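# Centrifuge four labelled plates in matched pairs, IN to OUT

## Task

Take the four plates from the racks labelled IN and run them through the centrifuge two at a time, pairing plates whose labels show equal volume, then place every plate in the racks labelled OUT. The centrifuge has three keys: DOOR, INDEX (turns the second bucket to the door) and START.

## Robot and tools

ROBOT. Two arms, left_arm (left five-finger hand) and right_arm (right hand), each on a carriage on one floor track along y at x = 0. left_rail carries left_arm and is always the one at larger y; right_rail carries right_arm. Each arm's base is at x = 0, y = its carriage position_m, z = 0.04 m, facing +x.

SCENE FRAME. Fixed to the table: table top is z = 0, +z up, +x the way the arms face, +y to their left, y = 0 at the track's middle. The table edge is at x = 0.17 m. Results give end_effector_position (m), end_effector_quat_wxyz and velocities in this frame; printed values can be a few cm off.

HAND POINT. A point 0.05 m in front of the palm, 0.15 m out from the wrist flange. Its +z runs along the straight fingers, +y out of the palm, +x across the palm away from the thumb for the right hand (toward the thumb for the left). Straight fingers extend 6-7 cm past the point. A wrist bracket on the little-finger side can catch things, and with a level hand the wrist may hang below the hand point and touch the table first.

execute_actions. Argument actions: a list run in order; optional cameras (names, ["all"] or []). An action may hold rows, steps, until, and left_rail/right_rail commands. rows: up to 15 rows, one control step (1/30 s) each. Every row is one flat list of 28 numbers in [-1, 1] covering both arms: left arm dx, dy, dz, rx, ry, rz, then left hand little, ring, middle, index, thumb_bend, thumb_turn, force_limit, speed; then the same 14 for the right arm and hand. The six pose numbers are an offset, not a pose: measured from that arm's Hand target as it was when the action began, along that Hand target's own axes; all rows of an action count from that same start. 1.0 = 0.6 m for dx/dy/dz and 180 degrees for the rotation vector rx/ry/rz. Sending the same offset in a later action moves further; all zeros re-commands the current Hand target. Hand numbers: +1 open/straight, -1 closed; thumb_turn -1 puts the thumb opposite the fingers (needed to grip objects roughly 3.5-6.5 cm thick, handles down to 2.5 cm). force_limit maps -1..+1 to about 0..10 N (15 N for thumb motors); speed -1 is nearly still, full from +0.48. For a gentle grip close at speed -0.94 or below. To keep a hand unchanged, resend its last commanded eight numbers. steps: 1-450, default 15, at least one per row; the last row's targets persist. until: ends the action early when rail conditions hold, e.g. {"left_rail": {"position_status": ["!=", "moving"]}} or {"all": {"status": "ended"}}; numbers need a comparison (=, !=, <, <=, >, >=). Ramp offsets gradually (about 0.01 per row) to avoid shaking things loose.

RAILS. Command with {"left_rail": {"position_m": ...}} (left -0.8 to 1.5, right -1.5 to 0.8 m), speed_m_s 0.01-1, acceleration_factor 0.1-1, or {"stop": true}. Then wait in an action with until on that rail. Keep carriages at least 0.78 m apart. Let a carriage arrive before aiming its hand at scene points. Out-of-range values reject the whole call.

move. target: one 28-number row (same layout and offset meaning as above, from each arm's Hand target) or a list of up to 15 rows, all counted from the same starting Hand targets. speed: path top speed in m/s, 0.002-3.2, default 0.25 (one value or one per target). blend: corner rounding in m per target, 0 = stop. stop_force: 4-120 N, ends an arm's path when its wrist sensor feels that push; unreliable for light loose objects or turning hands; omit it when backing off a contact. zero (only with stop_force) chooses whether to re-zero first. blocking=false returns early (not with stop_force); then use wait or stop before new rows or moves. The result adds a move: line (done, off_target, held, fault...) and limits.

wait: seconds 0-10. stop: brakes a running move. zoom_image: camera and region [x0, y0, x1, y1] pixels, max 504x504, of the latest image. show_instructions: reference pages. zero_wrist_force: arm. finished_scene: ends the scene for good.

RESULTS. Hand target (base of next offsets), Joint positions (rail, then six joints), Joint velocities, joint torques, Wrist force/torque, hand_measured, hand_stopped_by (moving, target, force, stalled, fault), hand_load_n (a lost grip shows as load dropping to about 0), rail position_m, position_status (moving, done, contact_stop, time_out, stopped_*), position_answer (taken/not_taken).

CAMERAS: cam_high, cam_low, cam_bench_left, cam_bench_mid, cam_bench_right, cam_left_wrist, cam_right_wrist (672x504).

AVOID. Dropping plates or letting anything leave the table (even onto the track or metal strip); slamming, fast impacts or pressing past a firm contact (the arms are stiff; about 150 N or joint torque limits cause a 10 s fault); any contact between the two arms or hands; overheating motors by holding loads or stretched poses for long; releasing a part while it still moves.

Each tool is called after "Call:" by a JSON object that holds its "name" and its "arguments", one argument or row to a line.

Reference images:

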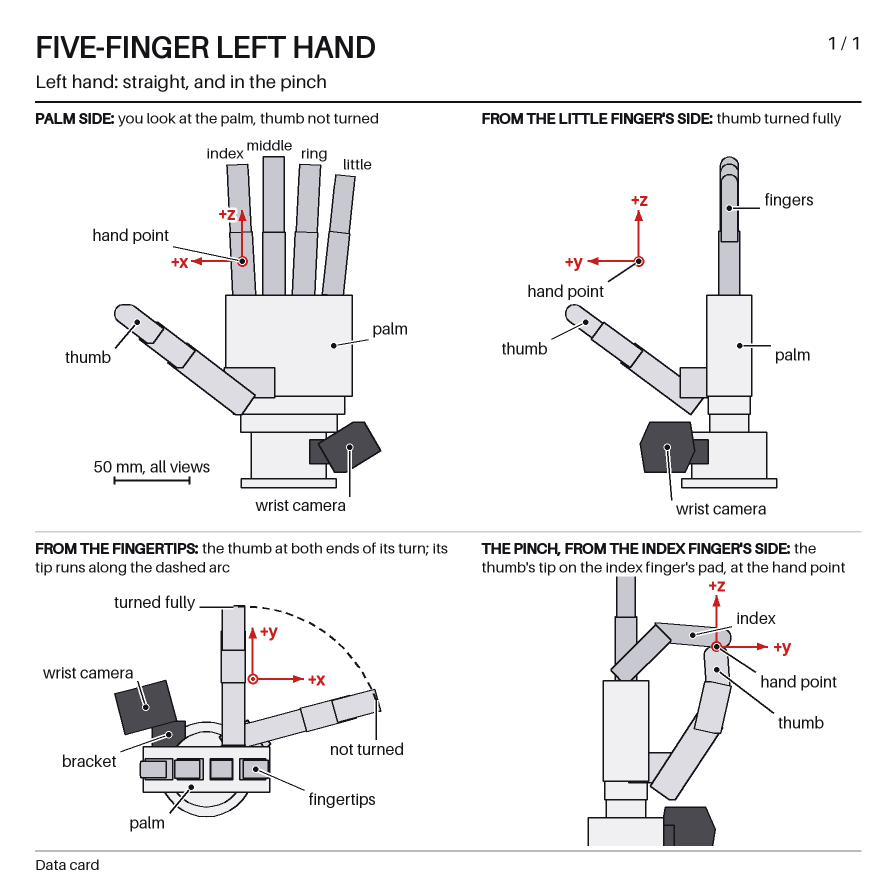

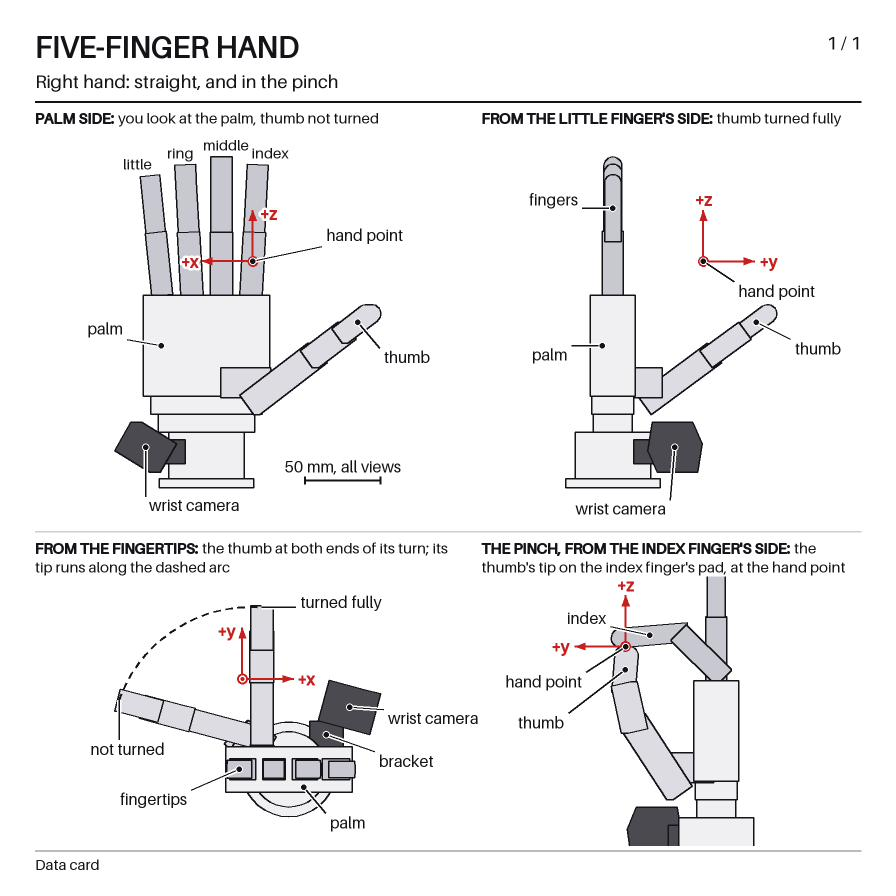

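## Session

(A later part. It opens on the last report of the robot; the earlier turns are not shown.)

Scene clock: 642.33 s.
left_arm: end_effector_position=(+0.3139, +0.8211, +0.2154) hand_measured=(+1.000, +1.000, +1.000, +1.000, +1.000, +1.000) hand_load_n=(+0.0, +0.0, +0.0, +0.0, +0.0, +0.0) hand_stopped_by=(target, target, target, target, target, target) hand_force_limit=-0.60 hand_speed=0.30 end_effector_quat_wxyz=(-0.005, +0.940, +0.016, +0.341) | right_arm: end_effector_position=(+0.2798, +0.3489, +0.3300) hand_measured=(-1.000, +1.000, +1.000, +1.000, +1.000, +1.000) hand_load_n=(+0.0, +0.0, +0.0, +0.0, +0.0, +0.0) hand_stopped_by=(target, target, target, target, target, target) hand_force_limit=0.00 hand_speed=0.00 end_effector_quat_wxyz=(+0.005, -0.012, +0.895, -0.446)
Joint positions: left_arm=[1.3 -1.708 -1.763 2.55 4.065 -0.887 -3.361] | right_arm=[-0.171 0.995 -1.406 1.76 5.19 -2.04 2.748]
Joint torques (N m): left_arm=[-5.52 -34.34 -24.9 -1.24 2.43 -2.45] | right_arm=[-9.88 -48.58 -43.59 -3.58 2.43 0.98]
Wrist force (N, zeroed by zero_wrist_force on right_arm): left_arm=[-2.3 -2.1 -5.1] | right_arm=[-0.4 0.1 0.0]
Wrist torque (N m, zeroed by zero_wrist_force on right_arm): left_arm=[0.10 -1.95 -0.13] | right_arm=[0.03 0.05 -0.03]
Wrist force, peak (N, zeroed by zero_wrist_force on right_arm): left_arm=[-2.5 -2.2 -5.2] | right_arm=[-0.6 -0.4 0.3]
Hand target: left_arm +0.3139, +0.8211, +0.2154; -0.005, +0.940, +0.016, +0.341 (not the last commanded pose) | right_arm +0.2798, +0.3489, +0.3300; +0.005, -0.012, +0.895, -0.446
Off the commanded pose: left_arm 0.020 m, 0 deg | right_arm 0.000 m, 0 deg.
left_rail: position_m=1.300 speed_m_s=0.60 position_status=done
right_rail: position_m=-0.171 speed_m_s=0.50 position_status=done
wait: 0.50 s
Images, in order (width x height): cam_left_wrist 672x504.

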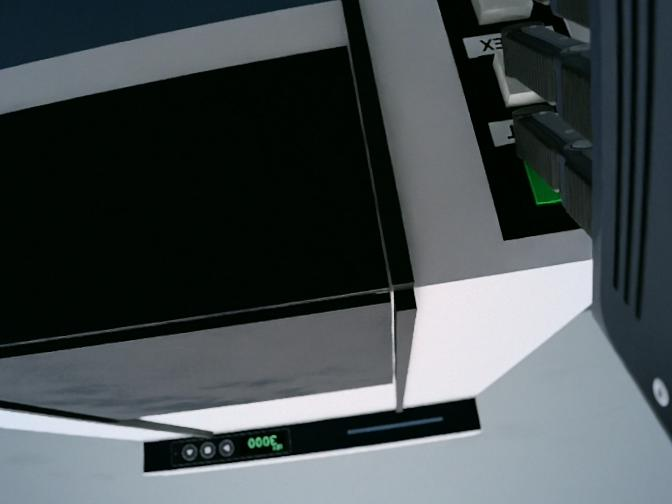

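Call:
{"name": "move", "arguments": {
  "target": [
    [-0.0512,-0.0021,-0.0426,0,0,0,1,1,1,1,1,1,-0.6,0.3,0,0,0,0,0,0,-1,1,1,1,1,1,0,0],
    [-0.0243,-0.0014,-0.0497,0,0,0,1,1,1,1,1,1,-0.6,0.3,0,0,0,0,0,0,-1,1,1,1,1,1,0,0]
  ],
  "speed": [0.08, 0.1]
}}

Call:
{"name": "move", "arguments": {
  "target": [0.064,0.0026,0.0533,0,0,0,1,1,1,1,1,1,-0.6,0.3,0,0,0,0,0,0,-1,1,1,1,1,1,0,0],
  "speed": 0.025,
  "stop_force": 10,
  "cameras": ["cam_left_wrist"]
}}

Call:
{"name": "wait", "arguments": {
  "seconds": 0.5,
  "cameras": ["cam_left_wrist"]
}}

Scene clock: 646.90 s.
left_arm: end_effector_position=(+0.2835, +0.8210, +0.2289) hand_measured=(+1.000, +1.000, +1.000, +1.000, +1.000, +1.000) hand_load_n=(+0.0, +0.0, +0.0, +0.0, +0.0, +0.0) hand_stopped_by=(target, target, target, target, target, target) hand_force_limit=-0.60 hand_speed=0.30 end_effector_quat_wxyz=(-0.005, +0.940, +0.016, +0.341) | right_arm: end_effector_position=(+0.2798, +0.3489, +0.3300) hand_measured=(-1.000, +1.000, +1.000, +1.000, +1.000, +1.000) hand_load_n=(+0.0, +0.0, +0.0, -0.5, +0.0, +0.0) hand_stopped_by=(target, target, target, target, target, target) hand_force_limit=0.00 hand_speed=0.00 end_effector_quat_wxyz=(+0.005, -0.012, +0.895, -0.446)
Joint positions: left_arm=[1.3 -1.782 -1.818 2.538 4.19 -0.9 -3.456] | right_arm=[-0.171 0.995 -1.406 1.76 5.19 -2.04 2.748]
Joint torques (N m): left_arm=[9.14 -30.26 -48.85 -1.53 3.74 2.44] | right_arm=[-10.03 -47.61 -44.08 -3.44 2.26 1]
Wrist force (N, zeroed by zero_wrist_force on right_arm): left_arm=[9.4 -1.4 -0.3] | right_arm=[-0.1 0.0 0.7]
Wrist torque (N m, zeroed by zero_wrist_force on right_arm): left_arm=[-0.09 -1.29 0.43] | right_arm=[-0.05 -0.01 -0.02]
Wrist force, peak (N, zeroed by zero_wrist_force on right_arm): left_arm=[9.9 -1.7 -0.4] | right_arm=[-0.5 -0.7 0.5]
Hand target: left_arm +0.2836, +0.8210, +0.2290; -0.005, +0.940, +0.016, +0.341 | right_arm +0.2798, +0.3489, +0.3300; +0.005, -0.012, +0.895, -0.446
Off the commanded pose: left_arm 0.000 m, 0 deg | right_arm 0.000 m, 0 deg.
left_rail: position_m=1.300 speed_m_s=0.60 position_status=done
right_rail: position_m=-0.171 speed_m_s=0.50 position_status=done
move: done

Scene clock: 649.47 s.
left_arm: end_effector_position=(+0.3141, +0.8211, +0.2290) hand_measured=(+1.000, +1.000, +1.000, +1.000, +1.000, +1.000) hand_load_n=(+0.0, +0.0, +0.0, -1.5, +0.0, +0.0) hand_stopped_by=(target, target, target, target, target, target) hand_force_limit=-0.60 hand_speed=0.30 end_effector_quat_wxyz=(-0.005, +0.940, +0.016, +0.341) | right_arm: end_effector_position=(+0.2798, +0.3489, +0.3300) hand_measured=(-1.000, +1.000, +1.000, +1.000, +1.000, +1.000) hand_load_n=(+0.0, +0.0, +0.0, +0.0, +0.0, +0.0) hand_stopped_by=(target, target, target, target, target, target) hand_force_limit=0.00 hand_speed=0.00 end_effector_quat_wxyz=(+0.005, -0.012, +0.895, -0.446)
Joint positions: left_arm=[1.3 -1.707 -1.791 2.536 4.106 -0.887 -3.361] | right_arm=[-0.171 0.995 -1.406 1.76 5.19 -2.04 2.748]
Joint torques (N m): left_arm=[-5.31 -31.85 -22.62 -0.6 1.31 -2.13] | right_arm=[-11.29 -47.67 -43.64 -3.5 2.4 0.94]
Wrist force (N, zeroed by zero_wrist_force on right_arm): left_arm=[1.9 -1.3 -8.0] | right_arm=[-0.3 -0.2 0.1]
Wrist torque (N m, zeroed by zero_wrist_force on right_arm): left_arm=[0.25 -1.76 0.13] | right_arm=[-0.03 0.05 -0.04]
Wrist force, peak (N, zeroed by zero_wrist_force on right_arm): left_arm=[-6.8 -1.3 -18.6] | right_arm=[-0.6 -0.1 0.7]
Hand target: left_arm +0.3141, +0.8211, +0.2290; -0.005, +0.940, +0.016, +0.341 (not the last commanded pose) | right_arm +0.2798, +0.3489, +0.3300; +0.005, -0.012, +0.895, -0.446
Off the commanded pose: left_arm 0.020 m, 0 deg | right_arm 0.000 m, 0 deg.
left_rail: position_m=1.300 speed_m_s=0.60 position_status=done
right_rail: position_m=-0.171 speed_m_s=0.50 position_status=done
move: contact (left_arm)
Images, in order (width x height): cam_left_wrist 672x504.

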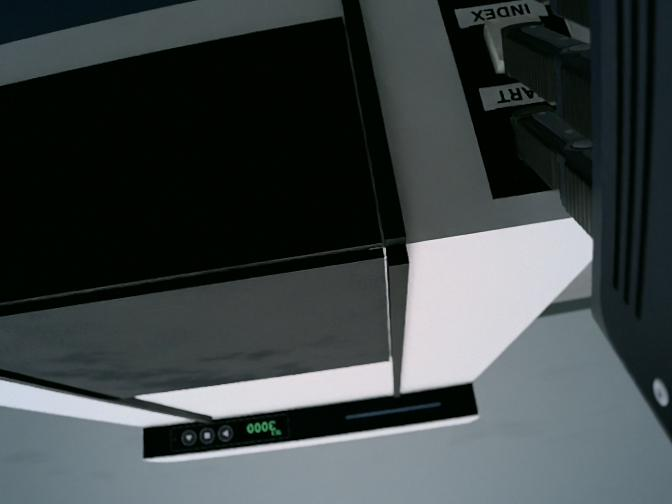

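Scene clock: 649.97 s.
left_arm: end_effector_position=(+0.3141, +0.8211, +0.2290) hand_measured=(+1.000, +1.000, +1.000, +1.000, +1.000, +1.000) hand_load_n=(+0.0, -0.5, +0.0, -1.5, -0.5, +0.0) hand_stopped_by=(target, target, target, target, target, target) hand_force_limit=-0.60 hand_speed=0.30 end_effector_quat_wxyz=(-0.005, +0.940, +0.016, +0.341) | right_arm: end_effector_position=(+0.2798, +0.3489, +0.3300) hand_measured=(-1.000, +1.000, +1.000, +1.000, +1.000, +1.000) hand_load_n=(+0.0, +0.0, -0.5, +0.0, +0.0, +0.0) hand_stopped_by=(target, target, target, target, target, target) hand_force_limit=0.00 hand_speed=0.00 end_effector_quat_wxyz=(+0.005, -0.012, +0.895, -0.446)
Joint positions: left_arm=[1.3 -1.707 -1.791 2.536 4.106 -0.887 -3.361] | right_arm=[-0.171 0.995 -1.406 1.76 5.19 -2.04 2.748]
Joint torques (N m): left_arm=[-4.33 -32.29 -23.3 -0.62 1.04 -2.21] | right_arm=[-10.81 -48.2 -44.45 -3.73 2.41 1.03]
Wrist force (N, zeroed by zero_wrist_force on right_arm): left_arm=[2.2 -0.8 -7.8] | right_arm=[0.0 0.1 0.3]
Wrist torque (N m, zeroed by zero_wrist_force on right_arm): left_arm=[0.31 -1.79 0.13] | right_arm=[0.01 -0.01 -0.01]
Wrist force, peak (N, zeroed by zero_wrist_force on right_arm): left_arm=[2.1 -0.8 -8.0] | right_arm=[-0.3 -0.6 0.1]
Hand target: left_arm +0.3141, +0.8211, +0.2290; -0.005, +0.940, +0.016, +0.341 (not the last commanded pose) | right_arm +0.2798, +0.3489, +0.3300; +0.005, -0.012, +0.895, -0.446
Off the commanded pose: left_arm 0.020 m, 0 deg | right_arm 0.000 m, 0 deg.
left_rail: position_m=1.300 speed_m_s=0.60 position_status=done
right_rail: position_m=-0.171 speed_m_s=0.50 position_status=done
wait: 0.50 s
Images, in order (width x height): cam_left_wrist 672x504.

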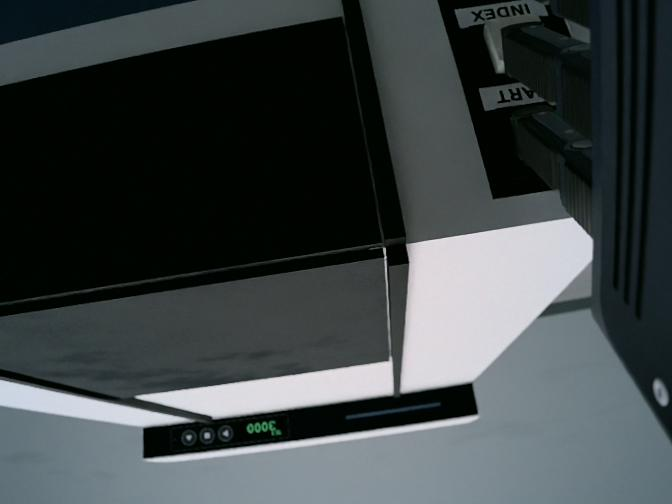

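Call:
{"name": "move", "arguments": {
  "target": [-0.0512,-0.0021,-0.0426,0,0,0,1,1,1,1,1,1,-0.6,0.3,0,0,0,0,0,0,-1,1,1,1,1,1,0,0],
  "speed": 0.08,
  "cameras": ["cam_left_wrist"]
}}

Call:
{"name": "zoom_image", "arguments": {
  "camera": "cam_left_wrist",
  "region": [150, 380, 490, 480]
}}

Scene clock: 651.17 s.
left_arm: end_effector_position=(+0.2742, +0.8210, +0.2290) hand_measured=(+1.000, +1.000, +1.000, +1.000, +1.000, +1.000) hand_load_n=(+0.0, +0.0, +0.0, +0.0, -0.5, +0.0) hand_stopped_by=(target, target, target, target, target, target) hand_force_limit=-0.60 hand_speed=0.30 end_effector_quat_wxyz=(-0.005, +0.940, +0.016, +0.341) | right_arm: end_effector_position=(+0.2798, +0.3489, +0.3300) hand_measured=(-1.000, +1.000, +1.000, +1.000, +1.000, +1.000) hand_load_n=(+0.0, +0.0, +0.0, +0.0, +0.0, +0.0) hand_stopped_by=(target, target, target, target, target, target) hand_force_limit=0.00 hand_speed=0.00 end_effector_quat_wxyz=(+0.005, -0.012, +0.895, -0.446)
Joint positions: left_arm=[1.3 -1.805 -1.825 2.538 4.216 -0.905 -3.485] | right_arm=[-0.171 0.995 -1.406 1.76 5.19 -2.04 2.748]
Joint torques (N m): left_arm=[-14.17 -29.13 -49.43 -0.14 -1.31 -2.38] | right_arm=[-11.47 -46.35 -43.98 -3.51 2.32 0.76]
Wrist force (N, zeroed by zero_wrist_force on right_arm): left_arm=[8.8 -1.2 0.2] | right_arm=[-0.2 0.1 -0.1]
Wrist torque (N m, zeroed by zero_wrist_force on right_arm): left_arm=[-0.09 -1.19 0.51] | right_arm=[0.02 0.04 -0.02]
Wrist force, peak (N, zeroed by zero_wrist_force on right_arm): left_arm=[9.5 -1.8 0.0] | right_arm=[-0.5 -0.5 0.4]
Hand target: left_arm +0.2741, +0.8210, +0.2290; -0.005, +0.940, +0.016, +0.341 | right_arm +0.2798, +0.3489, +0.3300; +0.005, -0.012, +0.895, -0.446
Off the commanded pose: left_arm 0.000 m, 0 deg | right_arm 0.000 m, 0 deg.
left_rail: position_m=1.300 speed_m_s=0.60 position_status=done
right_rail: position_m=-0.171 speed_m_s=0.50 position_status=done
move: done
Images, in order (width x height): cam_left_wrist 672x504.

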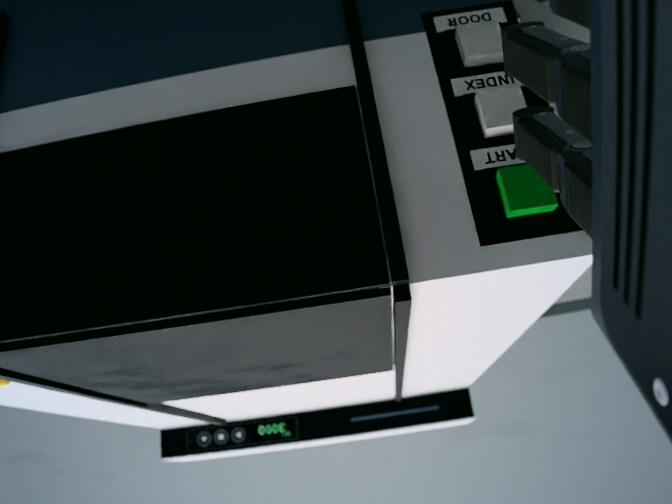

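Scaled by 1.482.

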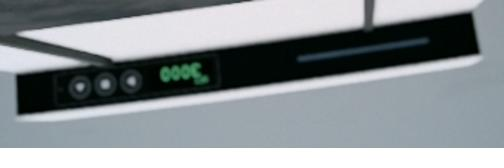

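Call:
{"name": "move", "arguments": {
  "target": [-0.0670,0.0006,0.1052,0,0,0,1,1,1,1,1,1,-0.6,0.3,0,0,0,0,0,0,-1,1,1,1,1,1,0,0],
  "speed": 0.15
}}

Call:
{"name": "move", "arguments": {
  "target": [0.064,0.0026,0.0533,0,0,0,1,1,1,1,1,1,-0.6,0.3,0,0,0,0,0,0,-1,1,1,1,1,1,0,0],
  "speed": 0.025,
  "stop_force": 8,
  "cameras": ["cam_left_wrist"]
}}

Scene clock: 652.80 s.
left_arm: end_effector_position=(+0.2837, +0.8209, +0.1548) hand_measured=(+1.000, +1.000, +1.000, +1.000, +1.000, +1.000) hand_load_n=(+0.0, +0.0, +0.0, +0.0, +0.0, +0.0) hand_stopped_by=(target, target, target, target, target, target) hand_force_limit=-0.60 hand_speed=0.30 end_effector_quat_wxyz=(-0.005, +0.940, +0.016, +0.341) | right_arm: end_effector_position=(+0.2798, +0.3489, +0.3300) hand_measured=(-1.000, +1.000, +1.000, +1.000, +1.000, +1.000) hand_load_n=(+0.0, -0.5, +0.0, -0.5, +0.0, +0.0) hand_stopped_by=(target, target, target, target, target, target) hand_force_limit=0.00 hand_speed=0.00 end_effector_quat_wxyz=(+0.005, -0.012, +0.895, -0.446)
Joint positions: left_arm=[1.3 -1.782 -1.65 2.608 3.952 -0.9 -3.456] | right_arm=[-0.171 0.995 -1.406 1.76 5.19 -2.04 2.748]
Joint torques (N m): left_arm=[7.87 -5.03 -17.99 -6.81 3.81 2.03] | right_arm=[-10.49 -46.91 -44.51 -3.57 2.35 0.9]
Wrist force (N, zeroed by zero_wrist_force on right_arm): left_arm=[9.2 -1.4 0.3] | right_arm=[-0.2 0.0 0.6]
Wrist torque (N m, zeroed by zero_wrist_force on right_arm): left_arm=[-0.13 -1.22 0.43] | right_arm=[-0.02 0.00 -0.02]
Wrist force, peak (N, zeroed by zero_wrist_force on right_arm): left_arm=[9.7 -1.5 -0.6] | right_arm=[-0.8 -0.1 0.4]
Hand target: left_arm +0.2837, +0.8209, +0.1548; -0.005, +0.940, +0.016, +0.341 | right_arm +0.2798, +0.3489, +0.3300; +0.005, -0.012, +0.895, -0.446
Off the commanded pose: left_arm 0.000 m, 0 deg | right_arm 0.000 m, 0 deg.
left_rail: position_m=1.300 speed_m_s=0.60 position_status=done
right_rail: position_m=-0.171 speed_m_s=0.50 position_status=done
move: done

Scene clock: 655.23 s.
left_arm: end_effector_position=(+0.3138, +0.8210, +0.1548) hand_measured=(+1.000, +1.000, +1.000, +1.000, +1.000, +1.000) hand_load_n=(+0.0, +0.5, +0.0, -1.5, +0.0, +0.0) hand_stopped_by=(target, target, target, target, target, target) hand_force_limit=-0.60 hand_speed=0.30 end_effector_quat_wxyz=(-0.005, +0.940, +0.016, +0.341) | right_arm: end_effector_position=(+0.2798, +0.3489, +0.3300) hand_measured=(-1.000, +1.000, +1.000, +1.000, +1.000, +1.000) hand_load_n=(+0.0, +0.0, +0.0, +0.0, +0.0, +0.0) hand_stopped_by=(target, target, target, target, target, target) hand_force_limit=0.00 hand_speed=0.00 end_effector_quat_wxyz=(+0.005, -0.012, +0.895, -0.446)
Joint positions: left_arm=[1.3 -1.708 -1.62 2.604 3.869 -0.887 -3.362] | right_arm=[-0.171 0.995 -1.406 1.76 5.19 -2.04 2.748]
Joint torques (N m): left_arm=[-7.54 -37.7 -14.67 -0.99 0.36 -2.35] | right_arm=[-10.23 -47.22 -44.04 -3.38 2.22 0.62]
Wrist force (N, zeroed by zero_wrist_force on right_arm): left_arm=[4.1 -0.6 -4.8] | right_arm=[-0.3 -0.2 0.2]
Wrist torque (N m, zeroed by zero_wrist_force on right_arm): left_arm=[0.12 -1.55 0.25] | right_arm=[-0.03 0.04 -0.03]
Wrist force, peak (N, zeroed by zero_wrist_force on right_arm): left_arm=[-3.3 -0.7 -13.7] | right_arm=[-0.6 -0.5 0.3]
Hand target: left_arm +0.3138, +0.8210, +0.1548; -0.005, +0.940, +0.016, +0.341 (not the last commanded pose) | right_arm +0.2798, +0.3489, +0.3300; +0.005, -0.012, +0.895, -0.446
Off the commanded pose: left_arm 0.020 m, 0 deg | right_arm 0.000 m, 0 deg.
left_rail: position_m=1.300 speed_m_s=0.60 position_status=done
right_rail: position_m=-0.171 speed_m_s=0.50 position_status=done
move: contact (left_arm)
Images, in order (width x height): cam_left_wrist 672x504.

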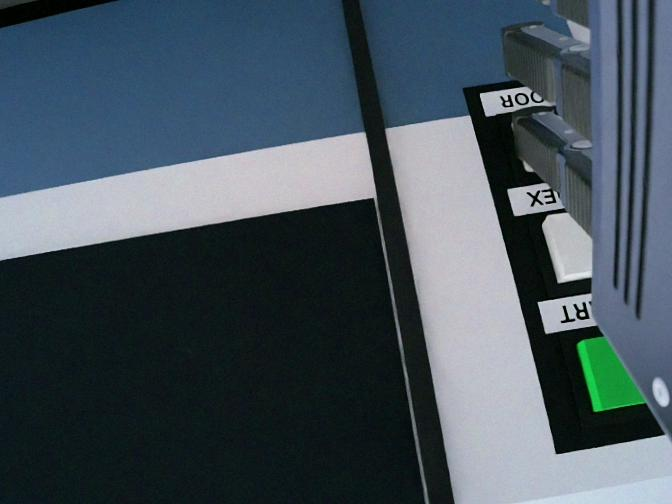

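Call:
{"name": "move", "arguments": {
  "target": [
    [-0.0512,-0.0021,-0.0426,0,0,0,1,1,1,1,1,1,-0.6,0.3,-0.1952,-0.1237,0.1635,0,0,0,-1,0.42,0.42,0.42,1,-1,0.1,-0.8],
    [-0.0512,-0.0021,-0.0426,0,0,0,1,1,1,1,1,1,-0.6,0.3,-0.2878,-0.3188,0.4220,0.0008,-0.3801,-0.2853,-1,0.42,0.42,0.42,1,-1,0.1,-0.8]
  ],
  "speed": [0.2, 0.3],
  "blend": [0.02, 0],
  "cameras": ["cam_left_wrist"]
}}

Call:
{"name": "execute_actions", "arguments": {
  "actions": [
    {"right_rail":{"position_m":0.2},"steps":200,"until":{"right_rail":{"position_status":["!=","moving"]}}}
  ]
}}

Scene clock: 661.50 s.
left_arm: end_effector_position=(+0.2738, +0.8210, +0.1548) hand_measured=(+1.000, +1.000, +1.000, +1.000, +1.000, +1.000) hand_load_n=(+0.0, +0.0, +0.0, +0.0, +0.0, +0.0) hand_stopped_by=(target, target, target, target, target, target) hand_force_limit=-0.60 hand_speed=0.30 end_effector_quat_wxyz=(-0.005, +0.940, +0.016, +0.341) | right_arm: end_effector_position=(+0.4608, +0.0362, +0.3303) hand_measured=(-1.000, +0.420, +0.420, +0.420, +1.000, -1.000) hand_load_n=(+0.0, +0.0, +0.0, +0.0, +0.0, +0.0) hand_stopped_by=(target, target, target, target, target, target) hand_force_limit=0.10 hand_speed=-0.80 end_effector_quat_wxyz=(-0.308, +0.616, -0.649, +0.324)
Joint positions: left_arm=[1.3 -1.806 -1.659 2.609 3.979 -0.905 -3.486] | right_arm=[-0.171 0.04 -1.977 2.615 3.149 -1.644 0.055]
Joint torques (N m): left_arm=[-10.11 -36.23 -41.67 -1.37 -1.09 -2.24] | right_arm=[-17.17 -13.51 -24.47 -0.61 3.52 -3.2]
Wrist force (N, zeroed by zero_wrist_force on right_arm): left_arm=[9.1 -1.4 0.3] | right_arm=[0.2 -0.1 0.1]
Wrist torque (N m, zeroed by zero_wrist_force on right_arm): left_arm=[-0.14 -1.19 0.52] | right_arm=[0.04 0.00 0.34]
Wrist force, peak (N, zeroed by zero_wrist_force on right_arm): left_arm=[9.4 -0.9 0.7] | right_arm=[0.9 0.5 -0.9]
Hand target: left_arm +0.2738, +0.8210, +0.1548; -0.005, +0.940, +0.016, +0.341 | right_arm +0.4608, +0.0362, +0.3303; -0.308, +0.616, -0.649, +0.324
Off the commanded pose: left_arm 0.000 m, 0 deg | right_arm 0.000 m, 0 deg.
left_rail: position_m=1.300 speed_m_s=0.60 position_status=done
right_rail: position_m=-0.171 speed_m_s=0.50 position_status=done
move: done
Images, in order (width x height): cam_left_wrist 672x504.

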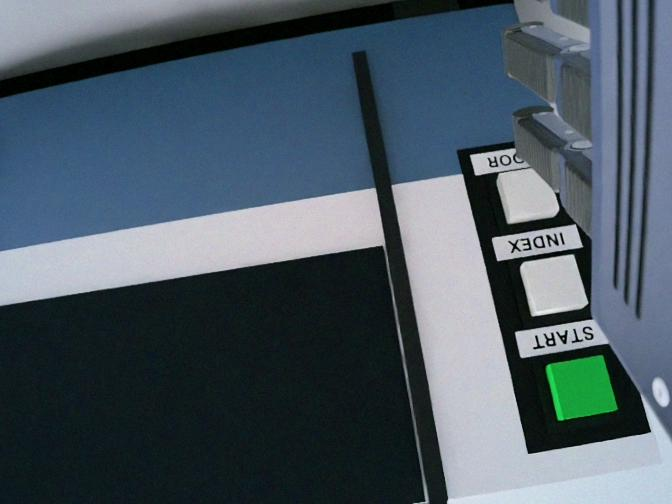

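Scene clock: 663.63 s.
left_arm: end_effector_position=(+0.2738, +0.8210, +0.1548) hand_measured=(+1.000, +1.000, +1.000, +1.000, +1.000, +1.000) hand_load_n=(+0.0, +0.0, +0.0, +0.0, +0.0, +0.0) hand_stopped_by=(target, target, target, target, target, target) hand_force_limit=-0.60 hand_speed=0.30 end_effector_quat_wxyz=(-0.005, +0.940, +0.016, +0.341) | right_arm: end_effector_position=(+0.4608, +0.4072, +0.3303) hand_measured=(-1.000, +0.420, +0.420, +0.420, +1.000, -1.000) hand_load_n=(+0.0, +0.0, +0.0, +0.0, +0.0, +0.0) hand_stopped_by=(target, target, target, target, target, target) hand_force_limit=0.10 hand_speed=-0.80 end_effector_quat_wxyz=(-0.308, +0.616, -0.649, +0.324)
Joint positions: left_arm=[1.3 -1.806 -1.659 2.609 3.979 -0.905 -3.486] | right_arm=[0.2 0.04 -1.977 2.615 3.149 -1.644 0.055]
Joint torques (N m): left_arm=[-8.56 -35.89 -41.32 -1.51 -0.72 -2.14] | right_arm=[-12.58 -4.25 -27.33 -1.32 2.11 -2.98]
Wrist force (N, zeroed by zero_wrist_force on right_arm): left_arm=[9.0 -1.4 0.9] | right_arm=[0.0 -0.5 0.1]
Wrist torque (N m, zeroed by zero_wrist_force on right_arm): left_arm=[-0.16 -1.16 0.52] | right_arm=[-0.03 0.02 0.32]
Wrist force, peak (N, zeroed by zero_wrist_force on right_arm): left_arm=[9.4 -1.1 1.0] | right_arm=[0.9 -0.7 -0.3]
Hand target: left_arm +0.2738, +0.8210, +0.1548; -0.005, +0.940, +0.016, +0.341 | right_arm +0.4608, +0.4072, +0.3303; -0.308, +0.616, -0.649, +0.324
Off the commanded pose: left_arm 0.000 m, 0 deg | right_arm 0.000 m, 0 deg.
left_rail: position_m=1.300 speed_m_s=0.60 position_status=done
right_rail: position_m=0.200 speed_m_s=0.50 position_status=done

Call:
{"name": "wait", "arguments": {
  "seconds": 6
}}

Call:
{"name": "move", "arguments": {
  "target": [0.0768,0.0031,0.064,0,0,0,1,1,1,1,1,1,-0.6,0.3,0,0,0,0,0,0,-1,0.42,0.42,0.42,1,-1,0.1,-0.8],
  "speed": 0.03,
  "stop_force": 8,
  "cameras": ["cam_left_wrist"]
}}

Scene clock: 669.80 s.
left_arm: end_effector_position=(+0.2738, +0.8210, +0.1548) hand_measured=(+1.000, +1.000, +1.000, +1.000, +1.000, +1.000) hand_load_n=(+0.0, +0.5, +0.0, +0.0, +0.0, +0.0) hand_stopped_by=(target, target, target, target, target, target) hand_force_limit=-0.60 hand_speed=0.30 end_effector_quat_wxyz=(-0.005, +0.940, +0.016, +0.341) | right_arm: end_effector_position=(+0.4608, +0.4072, +0.3303) hand_measured=(-1.000, +0.420, +0.420, +0.420, +1.000, -1.000) hand_load_n=(+0.0, +0.0, +0.0, +0.0, +0.0, +0.0) hand_stopped_by=(target, target, target, target, target, target) hand_force_limit=0.10 hand_speed=-0.80 end_effector_quat_wxyz=(-0.308, +0.616, -0.649, +0.324)
Joint positions: left_arm=[1.3 -1.806 -1.659 2.609 3.979 -0.905 -3.486] | right_arm=[0.2 0.04 -1.977 2.615 3.149 -1.644 0.055]
Joint torques (N m): left_arm=[-8.85 -35.38 -41.9 -1.35 -0.65 -1.9] | right_arm=[-7.4 3.7 -37.06 -2.49 -2.76 -3.05]
Wrist force (N, zeroed by zero_wrist_force on right_arm): left_arm=[8.8 -1.4 0.1] | right_arm=[-0.1 -0.4 0.0]
Wrist torque (N m, zeroed by zero_wrist_force on right_arm): left_arm=[-0.13 -1.16 0.51] | right_arm=[-0.01 0.06 0.30]
Wrist force, peak (N, zeroed by zero_wrist_force on right_arm): left_arm=[9.4 -1.4 0.5] | right_arm=[0.2 -1.0 -0.1]
Hand target: left_arm +0.2738, +0.8210, +0.1548; -0.005, +0.940, +0.016, +0.341 | right_arm +0.4608, +0.4072, +0.3303; -0.308, +0.616, -0.649, +0.324
Off the commanded pose: left_arm 0.000 m, 0 deg | right_arm 0.000 m, 0 deg.
left_rail: position_m=1.300 speed_m_s=0.60 position_status=done
right_rail: position_m=0.200 speed_m_s=0.50 position_status=done
wait: 6.00 s; at rest from the start

Scene clock: 672.37 s.
left_arm: end_effector_position=(+0.3139, +0.8211, +0.1549) hand_measured=(+1.000, +1.000, +1.000, +1.000, +1.000, +1.000) hand_load_n=(+0.0, +0.0, +0.0, -1.5, +0.0, +0.0) hand_stopped_by=(target, target, target, target, target, target) hand_force_limit=-0.60 hand_speed=0.30 end_effector_quat_wxyz=(-0.005, +0.940, +0.016, +0.341) | right_arm: end_effector_position=(+0.4608, +0.4072, +0.3303) hand_measured=(-1.000, +0.420, +0.420, +0.420, +1.000, -1.000) hand_load_n=(+0.0, +0.0, +0.0, +0.0, +0.0, +0.0) hand_stopped_by=(target, target, target, target, target, target) hand_force_limit=0.10 hand_speed=-0.80 end_effector_quat_wxyz=(-0.308, +0.616, -0.649, +0.324)
Joint positions: left_arm=[1.3 -1.708 -1.62 2.604 3.869 -0.887 -3.363] | right_arm=[0.2 0.04 -1.977 2.615 3.149 -1.644 0.055]
Joint torques (N m): left_arm=[-6 -39.04 -15.27 -0.7 0.44 -2.11] | right_arm=[-3.04 4.32 -39.87 -3.06 -2.85 -2.85]
Wrist force (N, zeroed by zero_wrist_force on right_arm): left_arm=[3.5 -0.5 -5.6] | right_arm=[0.1 -0.4 -0.1]
Wrist torque (N m, zeroed by zero_wrist_force on right_arm): left_arm=[0.18 -1.57 0.20] | right_arm=[-0.01 0.02 0.32]
Wrist force, peak (N, zeroed by zero_wrist_force on right_arm): left_arm=[-6.3 -1.1 -17.2] | right_arm=[-0.1 -0.7 -0.5]
Hand target: left_arm +0.3139, +0.8211, +0.1549; -0.005, +0.940, +0.016, +0.341 (not the last commanded pose) | right_arm +0.4608, +0.4072, +0.3303; -0.308, +0.616, -0.649, +0.324
Off the commanded pose: left_arm 0.020 m, 0 deg | right_arm 0.000 m, 0 deg.
left_rail: position_m=1.300 speed_m_s=0.60 position_status=done
right_rail: position_m=0.200 speed_m_s=0.50 position_status=done
move: contact (left_arm)
Images, in order (width x height): cam_left_wrist 672x504.

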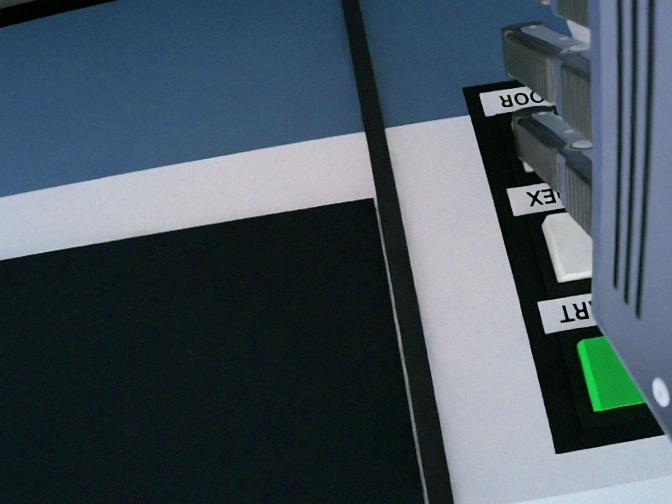

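Call:
{"name": "move", "arguments": {
  "target": [-0.0512,-0.0021,-0.0426,0,0,0,1,1,1,1,1,1,-0.6,0.3,0,0,0,0,0,0,-1,0.42,0.42,0.42,1,-1,0.1,-0.8],
  "speed": 0.08,
  "cameras": ["cam_left_wrist"]
}}

Call:
{"name": "wait", "arguments": {
  "seconds": 9,
  "cameras": ["cam_left_wrist"]
}}

Call:
{"name": "move", "arguments": {
  "target": [0.0768,0.0031,0.064,0,0,0,1,1,1,1,1,1,-0.6,0.3,0,0,0,0,0,0,-1,0.42,0.42,0.42,1,-1,0.1,-0.8],
  "speed": 0.03,
  "stop_force": 8,
  "cameras": ["cam_left_wrist"]
}}

Scene clock: 673.70 s.
left_arm: end_effector_position=(+0.2740, +0.8212, +0.1547) hand_measured=(+1.000, +1.000, +1.000, +1.000, +1.000, +1.000) hand_load_n=(+0.0, -0.5, +0.0, +0.0, -0.5, +0.0) hand_stopped_by=(target, target, target, target, target, target) hand_force_limit=-0.60 hand_speed=0.30 end_effector_quat_wxyz=(-0.005, +0.940, +0.016, +0.341) | right_arm: end_effector_position=(+0.4608, +0.4072, +0.3303) hand_measured=(-1.000, +0.420, +0.420, +0.420, +1.000, -1.000) hand_load_n=(+0.0, +0.0, +0.0, +0.0, +0.0, +0.0) hand_stopped_by=(target, target, target, target, target, target) hand_force_limit=0.10 hand_speed=-0.80 end_effector_quat_wxyz=(-0.308, +0.616, -0.649, +0.324)
Joint positions: left_arm=[1.3 -1.806 -1.659 2.609 3.979 -0.905 -3.486] | right_arm=[0.2 0.04 -1.977 2.615 3.149 -1.644 0.055]
Joint torques (N m): left_arm=[-9.37 -38.38 -40.23 -1.46 -0.99 -2.78] | right_arm=[-1.34 4.03 -40.01 -3.43 -2.78 -2.78]
Wrist force (N, zeroed by zero_wrist_force on right_arm): left_arm=[9.5 -1.3 0.1] | right_arm=[-0.2 -0.6 -0.1]
Wrist torque (N m, zeroed by zero_wrist_force on right_arm): left_arm=[-0.11 -1.26 0.55] | right_arm=[-0.04 0.06 0.29]
Wrist force, peak (N, zeroed by zero_wrist_force on right_arm): left_arm=[9.8 -1.3 0.4] | right_arm=[0.5 -0.9 -0.2]
Hand target: left_arm +0.2739, +0.8210, +0.1548; -0.005, +0.940, +0.016, +0.341 | right_arm +0.4608, +0.4072, +0.3303; -0.308, +0.616, -0.649, +0.324
Off the commanded pose: left_arm 0.000 m, 0 deg | right_arm 0.000 m, 0 deg.
left_rail: position_m=1.300 speed_m_s=0.60 position_status=done
right_rail: position_m=0.200 speed_m_s=0.50 position_status=done
move: done
Images, in order (width x height): cam_left_wrist 672x504.

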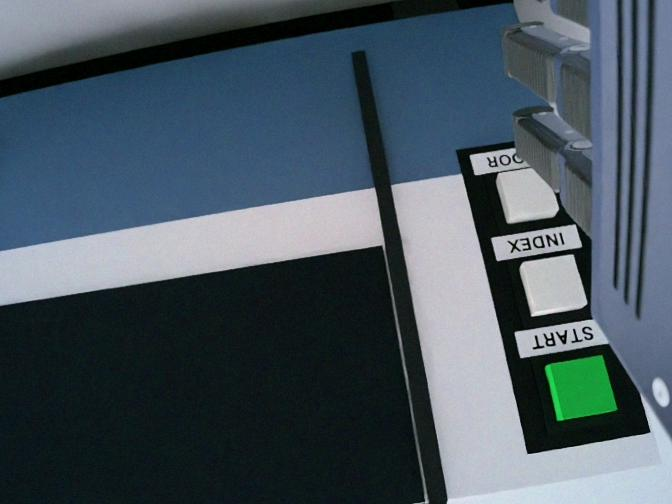

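Scene clock: 682.70 s.
left_arm: end_effector_position=(+0.2739, +0.8210, +0.1548) hand_measured=(+1.000, +1.000, +1.000, +1.000, +1.000, +1.000) hand_load_n=(+0.0, +0.0, +0.0, +0.0, +0.0, +0.0) hand_stopped_by=(target, target, target, target, target, target) hand_force_limit=-0.60 hand_speed=0.30 end_effector_quat_wxyz=(-0.005, +0.940, +0.016, +0.341) | right_arm: end_effector_position=(+0.4608, +0.4072, +0.3303) hand_measured=(-1.000, +0.420, +0.420, +0.420, +1.000, -1.000) hand_load_n=(+0.0, +0.0, +0.0, +0.0, +0.0, +0.0) hand_stopped_by=(target, target, target, target, target, target) hand_force_limit=0.10 hand_speed=-0.80 end_effector_quat_wxyz=(-0.308, +0.616, -0.649, +0.324)
Joint positions: left_arm=[1.3 -1.806 -1.659 2.609 3.98 -0.905 -3.486] | right_arm=[0.2 0.04 -1.977 2.615 3.149 -1.644 0.055]
Joint torques (N m): left_arm=[-9.24 -37.2 -41.64 -1.4 -1.25 -2.19] | right_arm=[7.06 4.56 -39.86 -5.35 -2.83 -3]
Wrist force (N, zeroed by zero_wrist_force on right_arm): left_arm=[9.4 -1.6 0.3] | right_arm=[0.2 -0.4 -0.1]
Wrist torque (N m, zeroed by zero_wrist_force on right_arm): left_arm=[-0.16 -1.24 0.55] | right_arm=[0.00 0.01 0.33]
Wrist force, peak (N, zeroed by zero_wrist_force on right_arm): left_arm=[9.8 -1.6 0.2] | right_arm=[0.2 -1.0 -0.1]
Hand target: left_arm +0.2739, +0.8210, +0.1548; -0.005, +0.940, +0.016, +0.341 | right_arm +0.4608, +0.4072, +0.3303; -0.308, +0.616, -0.649, +0.324
Off the commanded pose: left_arm 0.000 m, 0 deg | right_arm 0.000 m, 0 deg.
left_rail: position_m=1.300 speed_m_s=0.60 position_status=done
right_rail: position_m=0.200 speed_m_s=0.50 position_status=done
wait: 9.00 s
Images, in order (width x height): cam_left_wrist 672x504.

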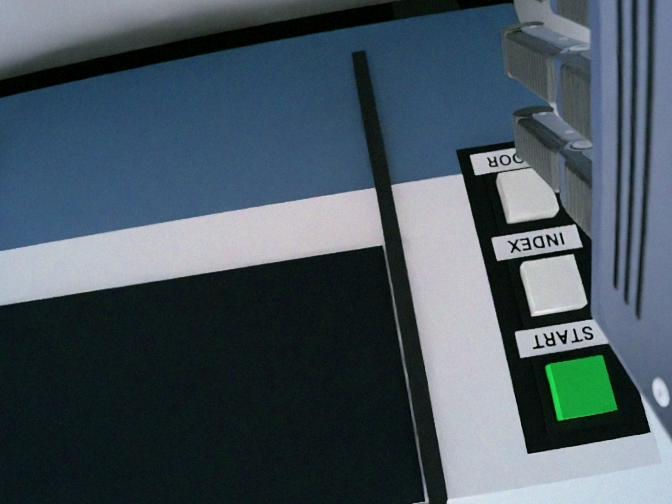

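Scene clock: 685.27 s.
left_arm: end_effector_position=(+0.3140, +0.8212, +0.1549) hand_measured=(+1.000, +1.000, +1.000, +1.000, +1.000, +1.000) hand_load_n=(+0.0, +0.0, +0.0, -1.5, -0.5, -0.5) hand_stopped_by=(target, target, target, target, target, target) hand_force_limit=-0.60 hand_speed=0.30 end_effector_quat_wxyz=(-0.005, +0.940, +0.016, +0.341) | right_arm: end_effector_position=(+0.4608, +0.4072, +0.3303) hand_measured=(-1.000, +0.420, +0.420, +0.420, +1.000, -1.000) hand_load_n=(+0.0, +0.0, +0.0, +0.0, +0.0, +0.0) hand_stopped_by=(target, target, target, target, target, target) hand_force_limit=0.10 hand_speed=-0.80 end_effector_quat_wxyz=(-0.308, +0.616, -0.649, +0.324)
Joint positions: left_arm=[1.3 -1.708 -1.621 2.604 3.87 -0.887 -3.363] | right_arm=[0.2 0.04 -1.977 2.615 3.149 -1.644 0.055]
Joint torques (N m): left_arm=[-5.19 -38.07 -15.27 -0.89 0.57 -2.14] | right_arm=[6.57 4.88 -40.04 -5.77 -2.77 -3.01]
Wrist force (N, zeroed by zero_wrist_force on right_arm): left_arm=[3.2 -0.4 -6.2] | right_arm=[-0.2 -0.2 -0.1]
Wrist torque (N m, zeroed by zero_wrist_force on right_arm): left_arm=[0.23 -1.63 0.18] | right_arm=[0.03 0.07 0.31]
Wrist force, peak (N, zeroed by zero_wrist_force on right_arm): left_arm=[-6.9 -1.1 -18.9] | right_arm=[0.6 -0.7 -0.2]
Hand target: left_arm +0.3140, +0.8212, +0.1549; -0.005, +0.940, +0.016, +0.341 (not the last commanded pose) | right_arm +0.4608, +0.4072, +0.3303; -0.308, +0.616, -0.649, +0.324
Off the commanded pose: left_arm 0.020 m, 0 deg | right_arm 0.000 m, 0 deg.
left_rail: position_m=1.300 speed_m_s=0.60 position_status=done
right_rail: position_m=0.200 speed_m_s=0.50 position_status=done
move: contact (left_arm)
Images, in order (width x height): cam_left_wrist 672x504.

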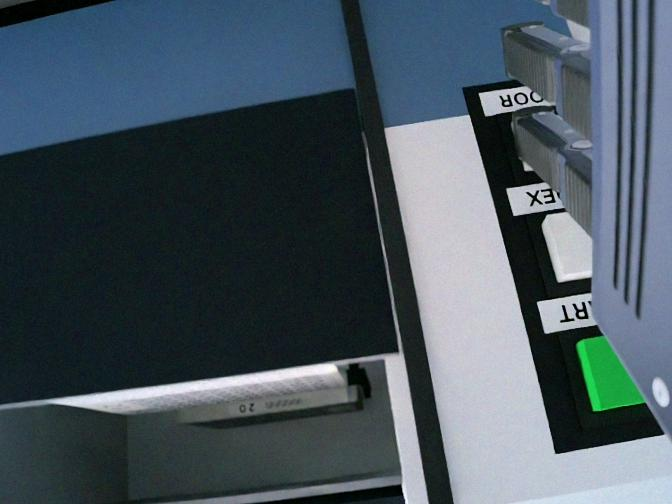

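Call:
{"name": "move", "arguments": {
  "target": [-0.0513,-0.0024,-0.0428,0,0,0,1,1,1,1,1,1,-0.6,0.3,0,0,0,0,0,0,-1,0.42,0.42,0.42,1,-1,0.1,-0.8],
  "speed": 0.08,
  "cameras": ["cam_left_wrist"]
}}

Call:
{"name": "move", "arguments": {
  "target": [
    [-0.0286,-0.039,-0.3384,0,0,0,1,1,1,1,-0.85,-1,-0.6,0.3,0,0,0,0,0,0,-1,0.42,0.42,0.42,1,-1,0.1,-0.8],
    [0.2320,-0.0492,-0.3382,-0.1986,-0.1995,0.4661,1,1,1,1,-0.85,-1,-0.6,0.3,0,0,0,0,0,0,-1,0.42,0.42,0.42,1,-1,0.1,-0.8],
    [0.5937,0.0386,-0.0282,-0.1986,-0.1995,0.4661,1,1,1,1,-0.85,-1,-0.6,0.3,0,0,0,0,0,0,-1,0.42,0.42,0.42,1,-1,0.1,-0.8]
  ],
  "speed": 0.3,
  "blend": [0.02,0.02,0],
  "cameras": ["cam_left_wrist","cam_high"]
}}

Call:
{"name": "zoom_image", "arguments": {
  "camera": "cam_left_wrist",
  "region": [180, 30, 400, 190]
}}

Scene clock: 686.83 s.
left_arm: end_effector_position=(+0.2739, +0.8214, +0.1548) hand_measured=(+1.000, +1.000, +1.000, +1.000, +1.000, +1.000) hand_load_n=(+0.0, +0.0, +0.0, +0.0, +0.0, -0.5) hand_stopped_by=(target, target, target, target, target, target) hand_force_limit=-0.60 hand_speed=0.30 end_effector_quat_wxyz=(-0.006, +0.940, +0.016, +0.341) | right_arm: end_effector_position=(+0.4608, +0.4072, +0.3303) hand_measured=(-1.000, +0.420, +0.420, +0.420, +1.000, -1.000) hand_load_n=(+0.0, +0.0, +0.0, +0.0, +0.0, +0.0) hand_stopped_by=(target, target, target, target, target, target) hand_force_limit=0.10 hand_speed=-0.80 end_effector_quat_wxyz=(-0.308, +0.616, -0.649, +0.324)
Joint positions: left_arm=[1.3 -1.806 -1.659 2.61 3.98 -0.905 -3.487] | right_arm=[0.2 0.04 -1.977 2.615 3.149 -1.644 0.055]
Joint torques (N m): left_arm=[-11.8 -35.68 -37.65 -1.03 -1.07 -1.27] | right_arm=[7.36 3.54 -39.21 -5.92 -2.78 -3.03]
Wrist force (N, zeroed by zero_wrist_force on right_arm): left_arm=[9.3 -1.9 0.5] | right_arm=[0.0 -0.4 -0.1]
Wrist torque (N m, zeroed by zero_wrist_force on right_arm): left_arm=[-0.22 -1.21 0.55] | right_arm=[-0.01 0.03 0.32]
Wrist force, peak (N, zeroed by zero_wrist_force on right_arm): left_arm=[9.8 -1.5 0.8] | right_arm=[0.1 -0.8 0.2]
Hand target: left_arm +0.2738, +0.8213, +0.1549; -0.005, +0.940, +0.016, +0.341 | right_arm +0.4608, +0.4072, +0.3303; -0.308, +0.616, -0.649, +0.324
Off the commanded pose: left_arm 0.000 m, 0 deg | right_arm 0.000 m, 0 deg.
left_rail: position_m=1.300 speed_m_s=0.60 position_status=done
right_rail: position_m=0.200 speed_m_s=0.50 position_status=done
move: done
Images, in order (width x height): cam_left_wrist 672x504.

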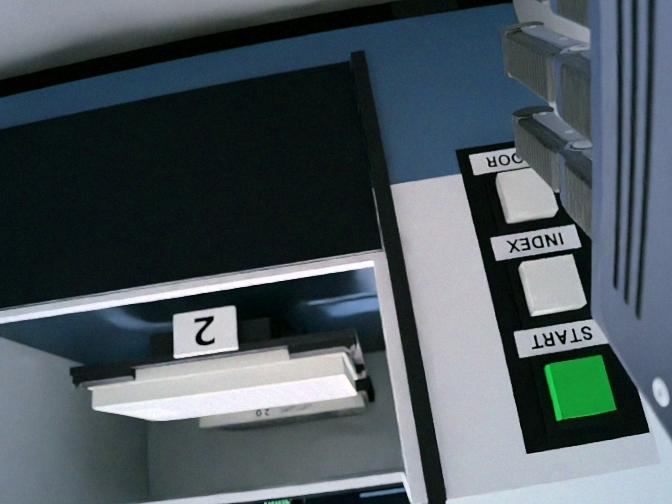

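Scene clock: 692.03 s.
left_arm: end_effector_position=(+0.5370, +0.8072, +0.3962) hand_measured=(+1.000, +1.000, +1.000, +1.000, -0.850, -1.000) hand_load_n=(+0.0, +0.0, +0.0, +0.0, +0.0, +0.0) hand_stopped_by=(target, target, target, target, target, target) hand_force_limit=-0.60 hand_speed=0.30 end_effector_quat_wxyz=(+0.039, +0.723, -0.689, -0.035) | right_arm: end_effector_position=(+0.4608, +0.4072, +0.3303) hand_measured=(-1.000, +0.420, +0.420, +0.420, +1.000, -1.000) hand_load_n=(+0.0, +0.0, +0.0, +0.0, +0.0, +0.0) hand_stopped_by=(target, target, target, target, target, target) hand_force_limit=0.10 hand_speed=-0.80 end_effector_quat_wxyz=(-0.308, +0.616, -0.649, +0.324)
Joint positions: left_arm=[1.3 -0.86 -1.43 1.721 4.484 -1.656 -0.905] | right_arm=[0.2 0.04 -1.977 2.615 3.149 -1.644 0.055]
Joint torques (N m): left_arm=[5.85 -42.08 -60.68 -1.21 -2.62 2.65] | right_arm=[6.64 4.72 -39.33 -5.81 -2.75 -2.65]
Wrist force (N, zeroed by zero_wrist_force on right_arm): left_arm=[8.5 -1.7 -0.4] | right_arm=[0.0 -0.3 0.0]
Wrist torque (N m, zeroed by zero_wrist_force on right_arm): left_arm=[-0.27 -1.30 0.46] | right_arm=[0.01 0.03 0.32]
Wrist force, peak (N, zeroed by zero_wrist_force on right_arm): left_arm=[9.8 -1.6 1.0] | right_arm=[0.1 -1.0 0.1]
Hand target: left_arm +0.5371, +0.8072, +0.3962; +0.039, +0.723, -0.689, -0.035 | right_arm +0.4608, +0.4072, +0.3303; -0.308, +0.616, -0.649, +0.324
Off the commanded pose: left_arm 0.000 m, 0 deg | right_arm 0.000 m, 0 deg.
left_rail: position_m=1.300 speed_m_s=0.60 position_status=done
right_rail: position_m=0.200 speed_m_s=0.50 position_status=done
move: done
Images, in order (width x height): cam_high 672x504, cam_left_wrist 672x504.

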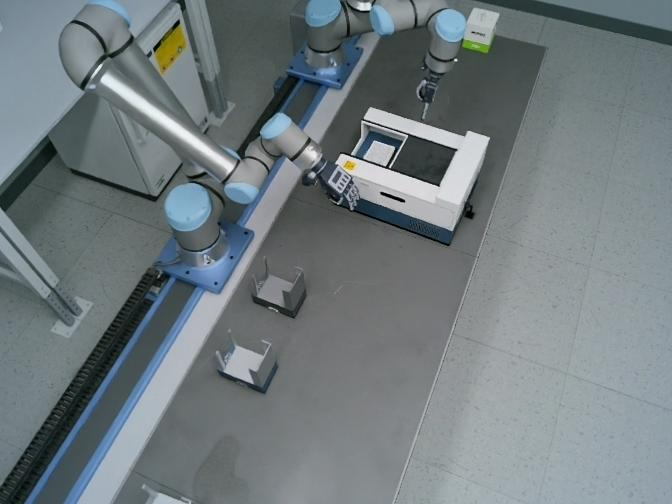

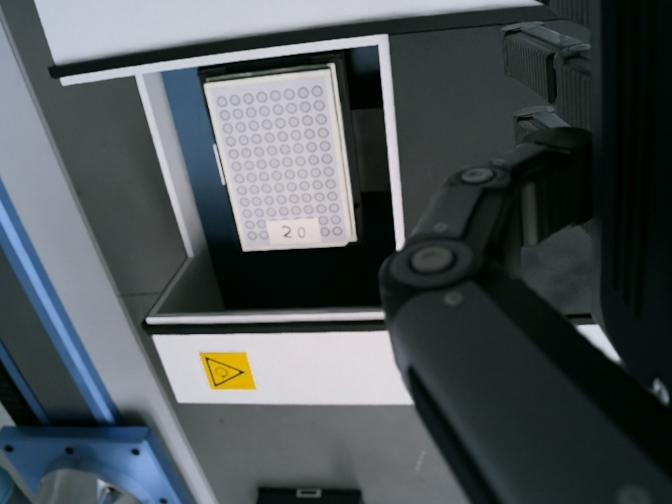

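Scaled by 2.291.

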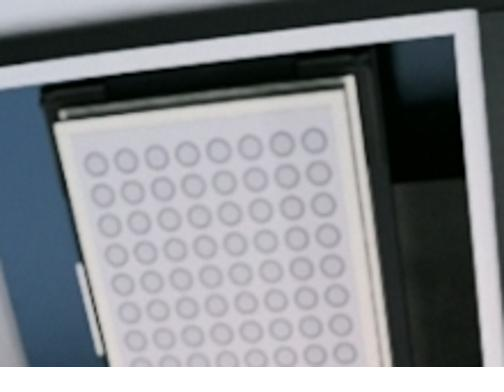

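Call:
{"name": "move", "arguments": {
  "target": [
    [0,0,0,0,0,0,1,1,1,1,-0.85,-1,-0.6,0.3,-0.5830,0.0714,0.0162,0,0,0,-1,0.42,0.42,0.42,1,-1,0.1,-0.8],
    [0,0,0,0,0,0,1,1,1,1,-0.85,-1,-0.6,0.3,-0.5828,0.2169,0.1251,0,0,0,-1,0.42,0.42,0.42,1,-1,0.1,-0.8]
  ],
  "speed": [0.3,0.12],
  "blend": [0.02,0],
  "cameras": ["cam_left_wrist","cam_right_wrist"]
}}

Call:
{"name": "zoom_image", "arguments": {
  "camera": "cam_left_wrist",
  "region": [180, 30, 400, 190]
}}

Scene clock: 695.57 s.
left_arm: end_effector_position=(+0.5371, +0.8072, +0.3962) hand_measured=(+1.000, +1.000, +1.000, +1.000, -0.850, -1.000) hand_load_n=(+0.0, +0.0, +0.0, +0.0, +0.0, -0.5) hand_stopped_by=(target, target, target, target, target, target) hand_force_limit=-0.60 hand_speed=0.30 end_effector_quat_wxyz=(+0.039, +0.723, -0.689, -0.035) | right_arm: end_effector_position=(+0.4607, +0.7574, +0.1811) hand_measured=(-1.000, +0.420, +0.420, +0.420, +1.000, -1.000) hand_load_n=(+0.0, +0.0, +0.0, +0.0, +0.0, +0.0) hand_stopped_by=(target, target, target, target, target, target) hand_force_limit=0.10 hand_speed=-0.80 end_effector_quat_wxyz=(-0.308, +0.616, -0.649, +0.324)
Joint positions: left_arm=[1.3 -0.86 -1.43 1.721 4.484 -1.656 -0.905] | right_arm=[0.2 0.795 -1.244 2.276 2.957 -2.213 0.596]
Joint torques (N m): left_arm=[6.94 -45.2 -58.82 -1.82 -2.45 2.12] | right_arm=[14.17 -38.77 -12.48 -6.66 -4.63 -2.75]
Wrist force (N, zeroed by zero_wrist_force on right_arm): left_arm=[8.2 -1.7 -0.7] | right_arm=[-0.4 -0.2 -0.3]
Wrist torque (N m, zeroed by zero_wrist_force on right_arm): left_arm=[-0.24 -1.26 0.44] | right_arm=[-0.01 0.07 0.24]
Wrist force, peak (N, zeroed by zero_wrist_force on right_arm): left_arm=[8.6 -1.7 -0.3] | right_arm=[-1.9 -1.0 -0.4]
Hand target: left_arm +0.5371, +0.8072, +0.3962; +0.039, +0.723, -0.689, -0.035 | right_arm +0.4607, +0.7574, +0.1811; -0.308, +0.616, -0.649, +0.324
Off the commanded pose: left_arm 0.000 m, 0 deg | right_arm 0.000 m, 0 deg.
left_rail: position_m=1.300 speed_m_s=0.60 position_status=done
right_rail: position_m=0.200 speed_m_s=0.50 position_status=done
move: done
Images, in order (width x height): cam_left_wrist 672x504, cam_right_wrist 672x504.

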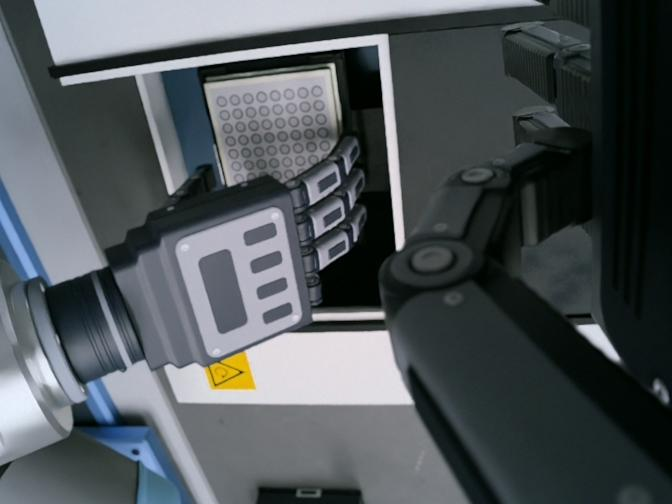

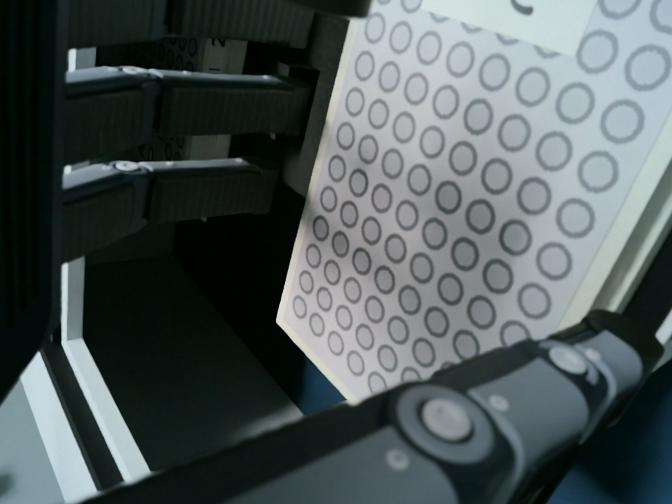

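Scaled by 2.291.

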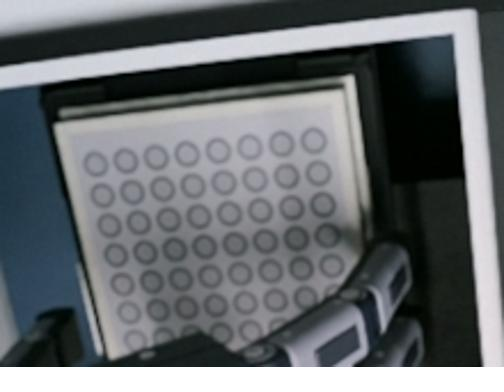

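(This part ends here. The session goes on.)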